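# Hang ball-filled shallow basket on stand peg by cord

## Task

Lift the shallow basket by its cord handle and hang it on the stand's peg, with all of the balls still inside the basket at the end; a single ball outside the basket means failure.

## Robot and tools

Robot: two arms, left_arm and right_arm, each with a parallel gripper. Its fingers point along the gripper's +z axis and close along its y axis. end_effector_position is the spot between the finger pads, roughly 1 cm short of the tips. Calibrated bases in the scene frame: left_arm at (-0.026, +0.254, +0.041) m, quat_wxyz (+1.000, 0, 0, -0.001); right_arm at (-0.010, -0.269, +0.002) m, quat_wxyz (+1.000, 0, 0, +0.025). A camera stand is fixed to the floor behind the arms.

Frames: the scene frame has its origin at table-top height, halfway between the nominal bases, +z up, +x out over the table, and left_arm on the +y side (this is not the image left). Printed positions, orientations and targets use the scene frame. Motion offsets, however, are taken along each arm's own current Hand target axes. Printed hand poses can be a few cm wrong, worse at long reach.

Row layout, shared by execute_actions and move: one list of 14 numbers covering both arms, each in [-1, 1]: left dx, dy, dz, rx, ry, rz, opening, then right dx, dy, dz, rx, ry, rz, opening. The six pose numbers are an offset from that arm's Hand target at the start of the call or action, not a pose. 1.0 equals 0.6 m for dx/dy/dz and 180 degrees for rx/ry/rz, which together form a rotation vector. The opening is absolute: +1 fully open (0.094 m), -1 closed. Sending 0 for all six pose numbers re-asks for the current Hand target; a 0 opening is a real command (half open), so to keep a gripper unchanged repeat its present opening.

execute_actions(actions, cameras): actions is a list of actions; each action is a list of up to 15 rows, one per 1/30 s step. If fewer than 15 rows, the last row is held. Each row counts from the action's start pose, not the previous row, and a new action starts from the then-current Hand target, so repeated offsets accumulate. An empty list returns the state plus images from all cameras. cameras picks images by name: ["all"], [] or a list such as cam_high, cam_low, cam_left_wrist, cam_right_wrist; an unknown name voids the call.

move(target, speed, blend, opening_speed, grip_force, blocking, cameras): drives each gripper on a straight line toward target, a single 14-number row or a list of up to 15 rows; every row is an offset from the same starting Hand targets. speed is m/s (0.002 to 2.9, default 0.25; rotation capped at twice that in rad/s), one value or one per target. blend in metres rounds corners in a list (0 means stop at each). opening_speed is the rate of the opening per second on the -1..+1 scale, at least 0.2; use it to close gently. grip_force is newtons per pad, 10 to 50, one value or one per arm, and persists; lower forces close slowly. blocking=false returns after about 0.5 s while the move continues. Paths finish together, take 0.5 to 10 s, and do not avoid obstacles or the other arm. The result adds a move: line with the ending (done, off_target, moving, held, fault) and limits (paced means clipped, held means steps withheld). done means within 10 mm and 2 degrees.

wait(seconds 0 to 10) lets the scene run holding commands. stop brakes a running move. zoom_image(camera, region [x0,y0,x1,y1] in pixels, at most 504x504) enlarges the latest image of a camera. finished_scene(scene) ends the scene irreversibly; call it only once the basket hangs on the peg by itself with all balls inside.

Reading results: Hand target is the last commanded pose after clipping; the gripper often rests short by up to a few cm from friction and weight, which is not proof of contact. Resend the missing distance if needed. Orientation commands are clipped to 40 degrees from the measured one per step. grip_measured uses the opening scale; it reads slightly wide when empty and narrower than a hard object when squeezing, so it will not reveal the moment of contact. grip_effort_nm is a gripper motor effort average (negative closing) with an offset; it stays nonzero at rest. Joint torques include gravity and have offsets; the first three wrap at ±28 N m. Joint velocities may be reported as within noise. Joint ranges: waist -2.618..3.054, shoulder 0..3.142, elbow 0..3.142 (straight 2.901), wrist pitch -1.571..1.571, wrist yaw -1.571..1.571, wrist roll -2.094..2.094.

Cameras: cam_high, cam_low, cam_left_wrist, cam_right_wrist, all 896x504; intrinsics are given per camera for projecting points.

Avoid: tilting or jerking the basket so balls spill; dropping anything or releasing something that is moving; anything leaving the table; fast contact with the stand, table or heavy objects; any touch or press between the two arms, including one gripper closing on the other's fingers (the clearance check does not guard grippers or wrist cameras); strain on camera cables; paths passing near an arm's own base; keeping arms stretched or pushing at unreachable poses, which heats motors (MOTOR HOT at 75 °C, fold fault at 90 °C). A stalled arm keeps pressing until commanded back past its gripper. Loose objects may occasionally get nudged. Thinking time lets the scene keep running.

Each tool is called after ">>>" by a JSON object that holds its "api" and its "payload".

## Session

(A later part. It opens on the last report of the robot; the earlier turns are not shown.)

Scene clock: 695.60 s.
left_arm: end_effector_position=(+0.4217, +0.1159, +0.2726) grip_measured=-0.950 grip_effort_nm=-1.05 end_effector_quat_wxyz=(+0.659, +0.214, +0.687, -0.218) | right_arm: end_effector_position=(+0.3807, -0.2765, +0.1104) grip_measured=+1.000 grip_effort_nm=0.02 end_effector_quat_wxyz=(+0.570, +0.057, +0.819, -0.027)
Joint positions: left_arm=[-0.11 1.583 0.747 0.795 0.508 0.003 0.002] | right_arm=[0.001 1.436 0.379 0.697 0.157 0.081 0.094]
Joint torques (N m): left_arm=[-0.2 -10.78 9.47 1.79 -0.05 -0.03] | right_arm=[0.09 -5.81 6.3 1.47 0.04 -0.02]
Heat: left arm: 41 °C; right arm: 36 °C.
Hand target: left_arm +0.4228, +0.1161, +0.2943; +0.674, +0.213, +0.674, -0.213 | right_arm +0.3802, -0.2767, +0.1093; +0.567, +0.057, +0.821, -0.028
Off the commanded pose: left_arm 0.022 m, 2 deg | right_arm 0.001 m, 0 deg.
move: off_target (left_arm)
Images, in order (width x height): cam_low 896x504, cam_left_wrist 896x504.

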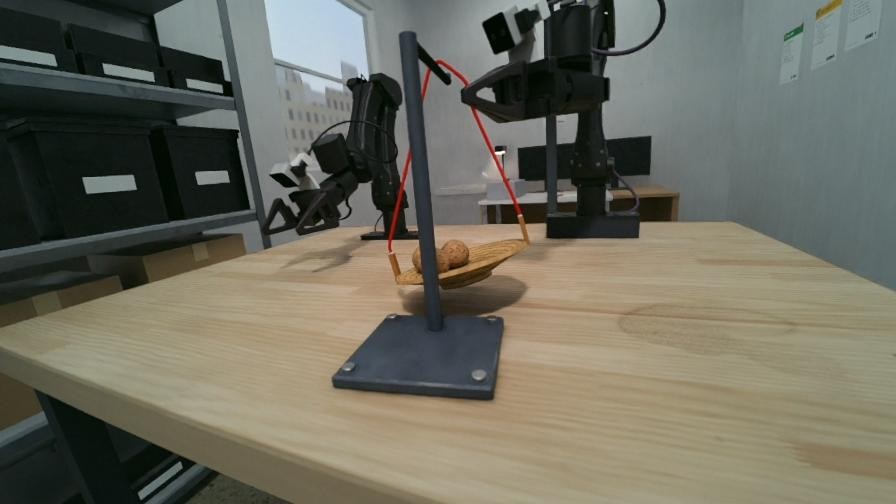

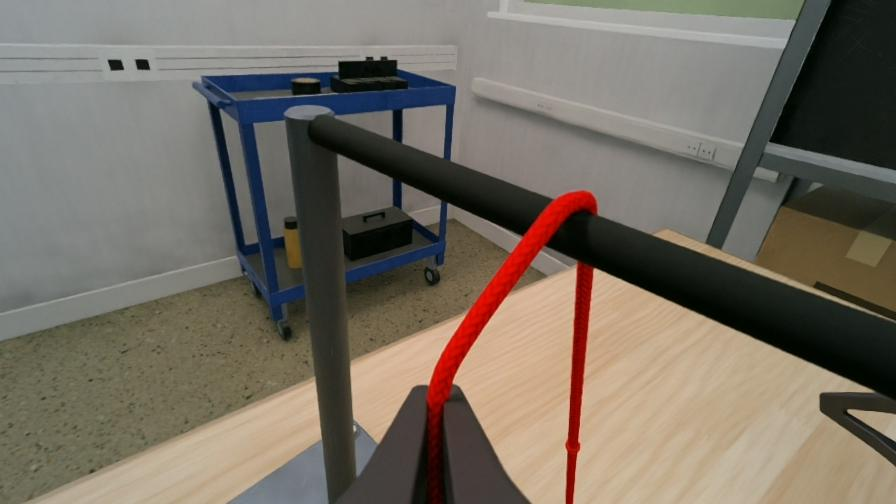

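>>> {"api": "move", "payload": {"target": [0.106,0,0,0,0,0,-1,0,0,0,0,0,0,1], "speed": 0.025, "cameras": ["cam_low","cam_left_wrist"]}}

>>> {"api": "zoom_image", "payload": {"camera": "cam_low", "region": [370, 20, 570, 310]}}

Scene clock: 719.33 s.
left_arm: end_effector_position=(+0.4225, +0.1154, +0.2492) grip_measured=-0.950 grip_effort_nm=-1.05 end_effector_quat_wxyz=(+0.687, +0.220, +0.659, -0.213) | right_arm: end_effector_position=(+0.3807, -0.2765, +0.1104) grip_measured=+1.000 grip_effort_nm=0.02 end_effector_quat_wxyz=(+0.570, +0.057, +0.819, -0.027)
Joint positions: left_arm=[-0.11 1.713 0.673 1.08 0.511 0.003 0.002] | right_arm=[0.001 1.436 0.379 0.697 0.157 0.081 0.094]
Joint torques (N m): left_arm=[-0.2 -5.81 4.75 2 -0.1 -0.02] | right_arm=[0.05 -5.78 6.32 1.48 0.04 -0.02]
Heat: left arm: 44 °C; right arm: 36 °C.
Hand target: left_arm +0.4228, +0.1161, +0.2306; +0.674, +0.213, +0.674, -0.213 | right_arm +0.3802, -0.2767, +0.1093; +0.567, +0.057, +0.821, -0.028
Off the commanded pose: left_arm 0.019 m, 3 deg | right_arm 0.001 m, 0 deg.
move: off_target (left_arm)
Images, in order (width x height): cam_low 896x504, cam_left_wrist 896x504.

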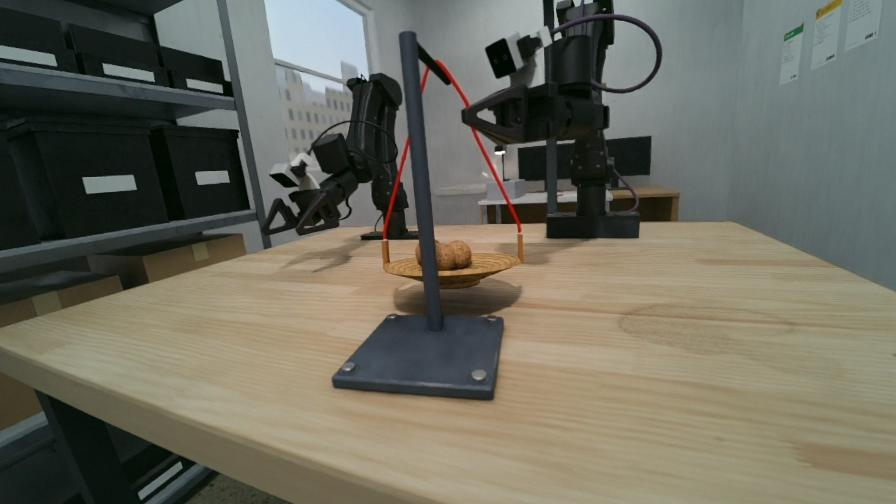

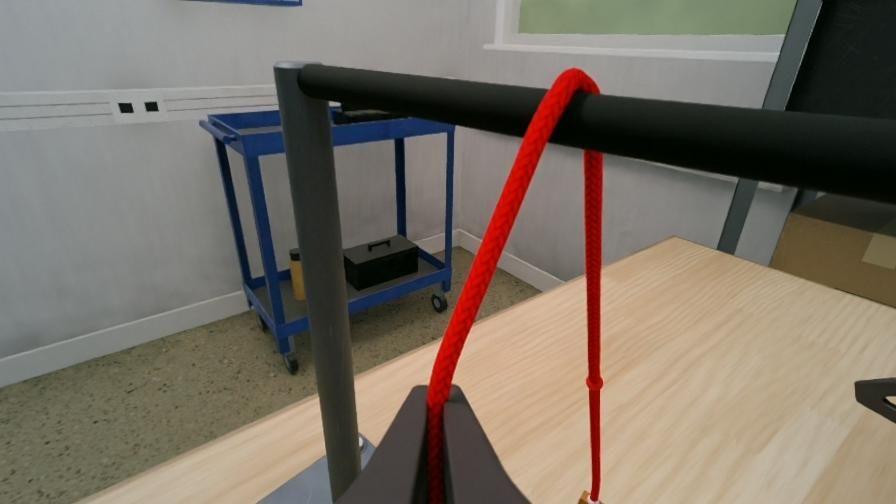

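Scaled by 1.738 from the camera's 896x504 image, which has a finer 1280x720 frame.

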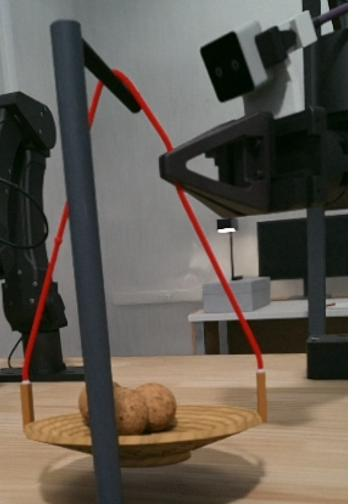

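>>> {"api": "move", "payload": {"target": [0,0,0,0,0,0,-0.75,0,0,0,0,0,0,1], "opening_speed": 0.2, "cameras": ["cam_low","cam_left_wrist"]}}

>>> {"api": "zoom_image", "payload": {"camera": "cam_low", "region": [370, 20, 570, 310]}}

Scene clock: 726.50 s.
left_arm: end_effector_position=(+0.4226, +0.1156, +0.2493) grip_measured=-0.753 grip_effort_nm=0.12 end_effector_quat_wxyz=(+0.688, +0.220, +0.659, -0.213) | right_arm: end_effector_position=(+0.3807, -0.2765, +0.1104) grip_measured=+1.000 grip_effort_nm=0.02 end_effector_quat_wxyz=(+0.570, +0.057, +0.819, -0.027)
Joint positions: left_arm=[-0.11 1.713 0.673 1.081 0.51 0.003 0.012] | right_arm=[0.001 1.436 0.379 0.697 0.157 0.081 0.094]
Joint torques (N m): left_arm=[-0.21 -5.78 4.75 2.02 -0.1 -0.02] | right_arm=[0.08 -5.72 6.3 1.47 0.05 -0.01]
Heat: left arm: 43 °C; right arm: 36 °C.
Hand target: left_arm +0.4228, +0.1161, +0.2307; +0.674, +0.213, +0.674, -0.213 | right_arm +0.3802, -0.2767, +0.1093; +0.567, +0.057, +0.821, -0.028
Off the commanded pose: left_arm 0.019 m, 3 deg | right_arm 0.001 m, 0 deg.
move: off_target (left_arm)
Images, in order (width x height): cam_low 896x504, cam_left_wrist 896x504.

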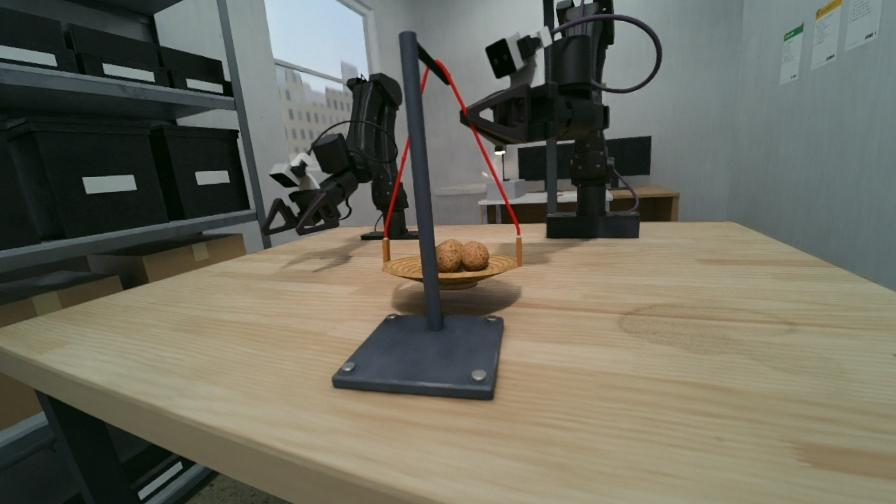

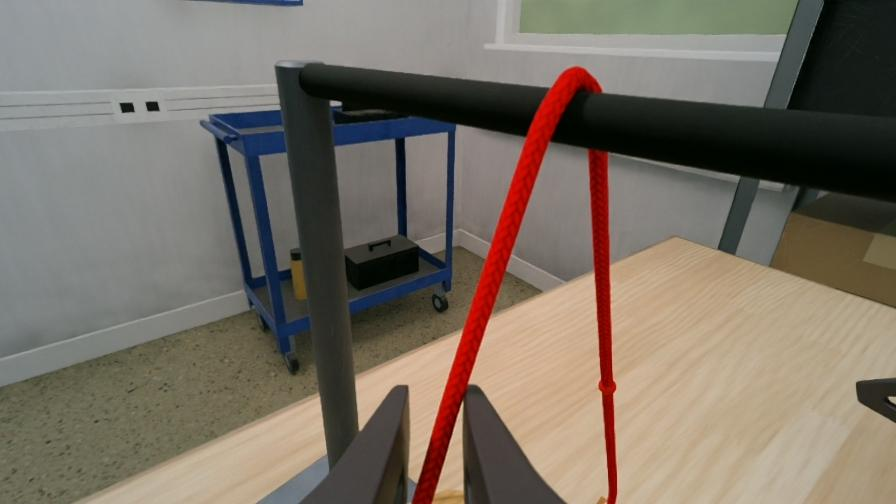

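Scaled by 1.738 from the camera's 896x504 image, which has a finer 1280x720 frame.

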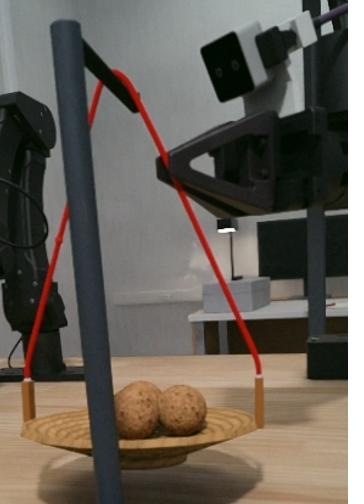

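>>> {"api": "move", "payload": {"target": [0,0,-0.13,0,0,0,-0.5,0,0,0,0,0,0,1], "speed": 0.05, "cameras": ["cam_low","cam_left_wrist","cam_high"]}}

>>> {"api": "zoom_image", "payload": {"camera": "cam_low", "region": [370, 20, 570, 310]}}

Scene clock: 735.40 s.
left_arm: end_effector_position=(+0.3637, +0.1593, +0.2262) grip_measured=-0.503 grip_effort_nm=0.12 end_effector_quat_wxyz=(+0.669, +0.213, +0.679, -0.215) | right_arm: end_effector_position=(+0.3807, -0.2765, +0.1104) grip_measured=+1.000 grip_effort_nm=0.02 end_effector_quat_wxyz=(+0.570, +0.057, +0.819, -0.027)
Joint positions: left_arm=[0.038 1.533 0.418 1.099 0.65 0.003 0.023] | right_arm=[0.001 1.436 0.379 0.697 0.157 0.081 0.094]
Joint torques (N m): left_arm=[0.57 -8.25 4.57 2.03 0.12 -0.02] | right_arm=[0.03 -5.75 6.31 1.48 0.04 -0.01]
Heat: left arm: 42 °C; right arm: 36 °C.
Hand target: left_arm +0.3589, +0.1610, +0.2307; +0.674, +0.213, +0.674, -0.213 | right_arm +0.3802, -0.2767, +0.1093; +0.567, +0.057, +0.821, -0.028
Off the commanded pose: left_arm 0.007 m, 1 deg | right_arm 0.001 m, 0 deg.
move: done
Images, in order (width x height): cam_high 896x504, cam_low 896x504, cam_left_wrist 896x504.

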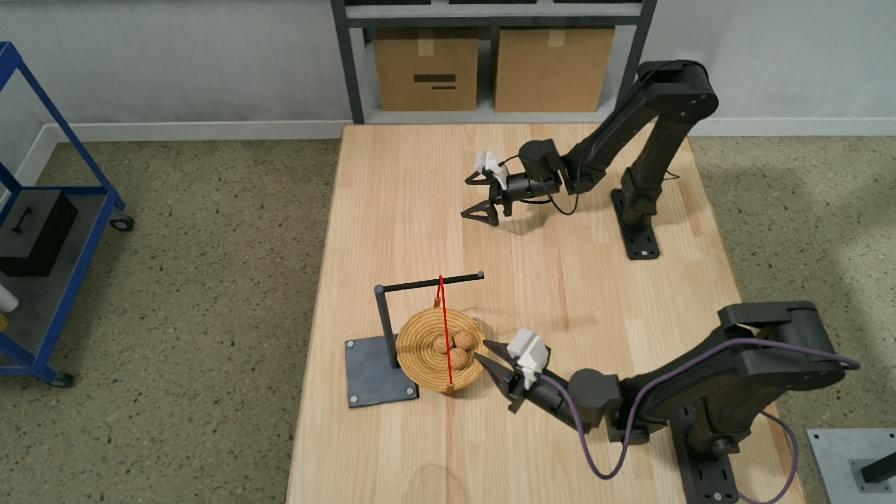

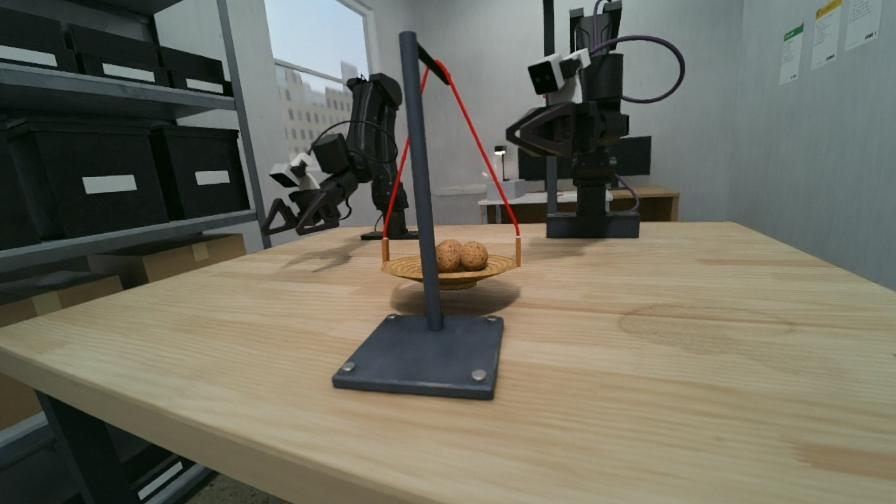

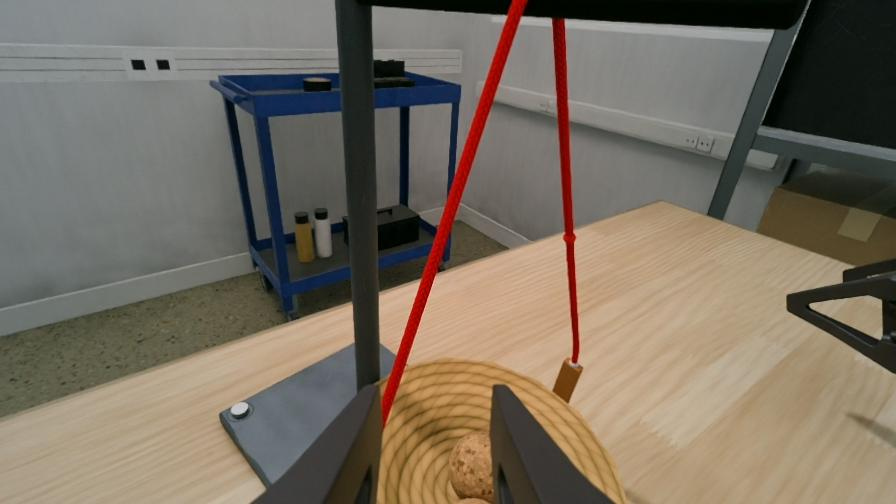

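Scaled by 1.738 from the camera's 896x504 image, which has a finer 1280x720 frame.

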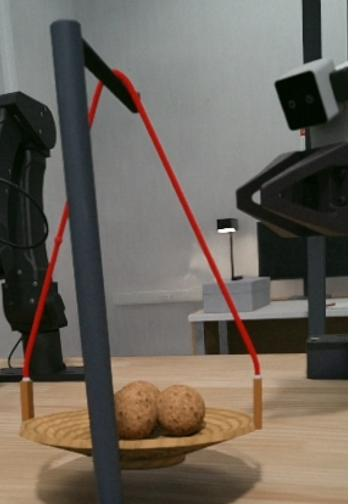

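>>> {"api": "move", "payload": {"target": [0,0,-0.1,0,0,0,-0.5,0,0,0,0,0,0,1], "speed": 0.15, "cameras": ["cam_low","cam_high"]}}

Scene clock: 740.63 s.
left_arm: end_effector_position=(+0.3141, +0.1947, +0.2347) grip_measured=-0.503 grip_effort_nm=0.12 end_effector_quat_wxyz=(+0.680, +0.217, +0.668, -0.210) | right_arm: end_effector_position=(+0.3807, -0.2765, +0.1104) grip_measured=+1.000 grip_effort_nm=0.02 end_effector_quat_wxyz=(+0.570, +0.057, +0.819, -0.027)
Joint positions: left_arm=[0.227 1.322 0.263 1.078 0.84 0 0.023] | right_arm=[0.001 1.436 0.379 0.697 0.157 0.081 0.094]
Joint torques (N m): left_arm=[0.61 -5.68 4.82 1.55 0.07 -0.01] | right_arm=[0.05 -5.75 6.31 1.47 0.04 -0.02]
Heat: left arm: 42 °C; right arm: 36 °C.
Hand target: left_arm +0.3098, +0.1955, +0.2306; +0.674, +0.213, +0.675, -0.213 | right_arm +0.3802, -0.2767, +0.1093; +0.567, +0.057, +0.821, -0.028
Off the commanded pose: left_arm 0.006 m, 1 deg | right_arm 0.001 m, 0 deg.
move: done
Images, in order (width x height): cam_high 896x504, cam_low 896x504.

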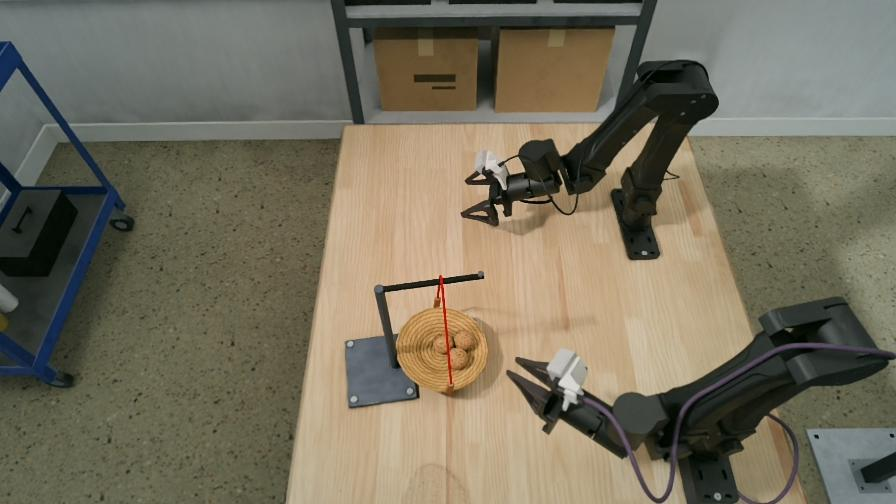

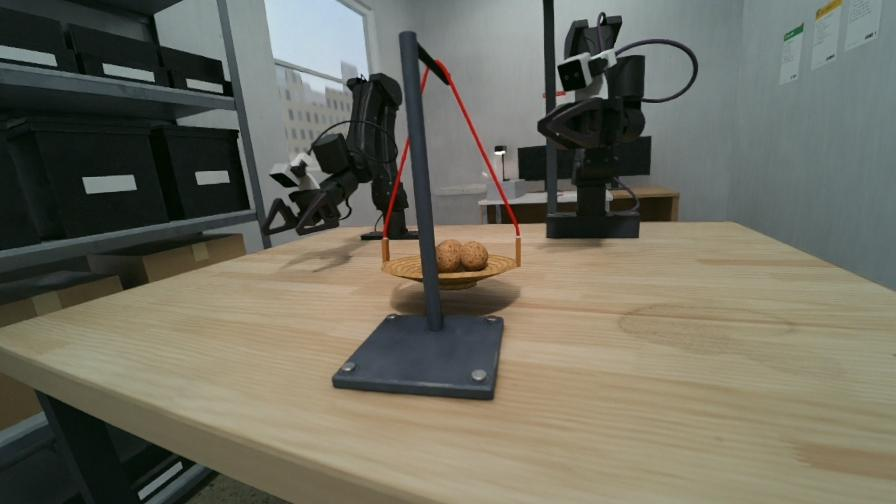

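>>> {"api": "finished_scene", "payload": {"scene": 2}}

The scene is finished: the task was done.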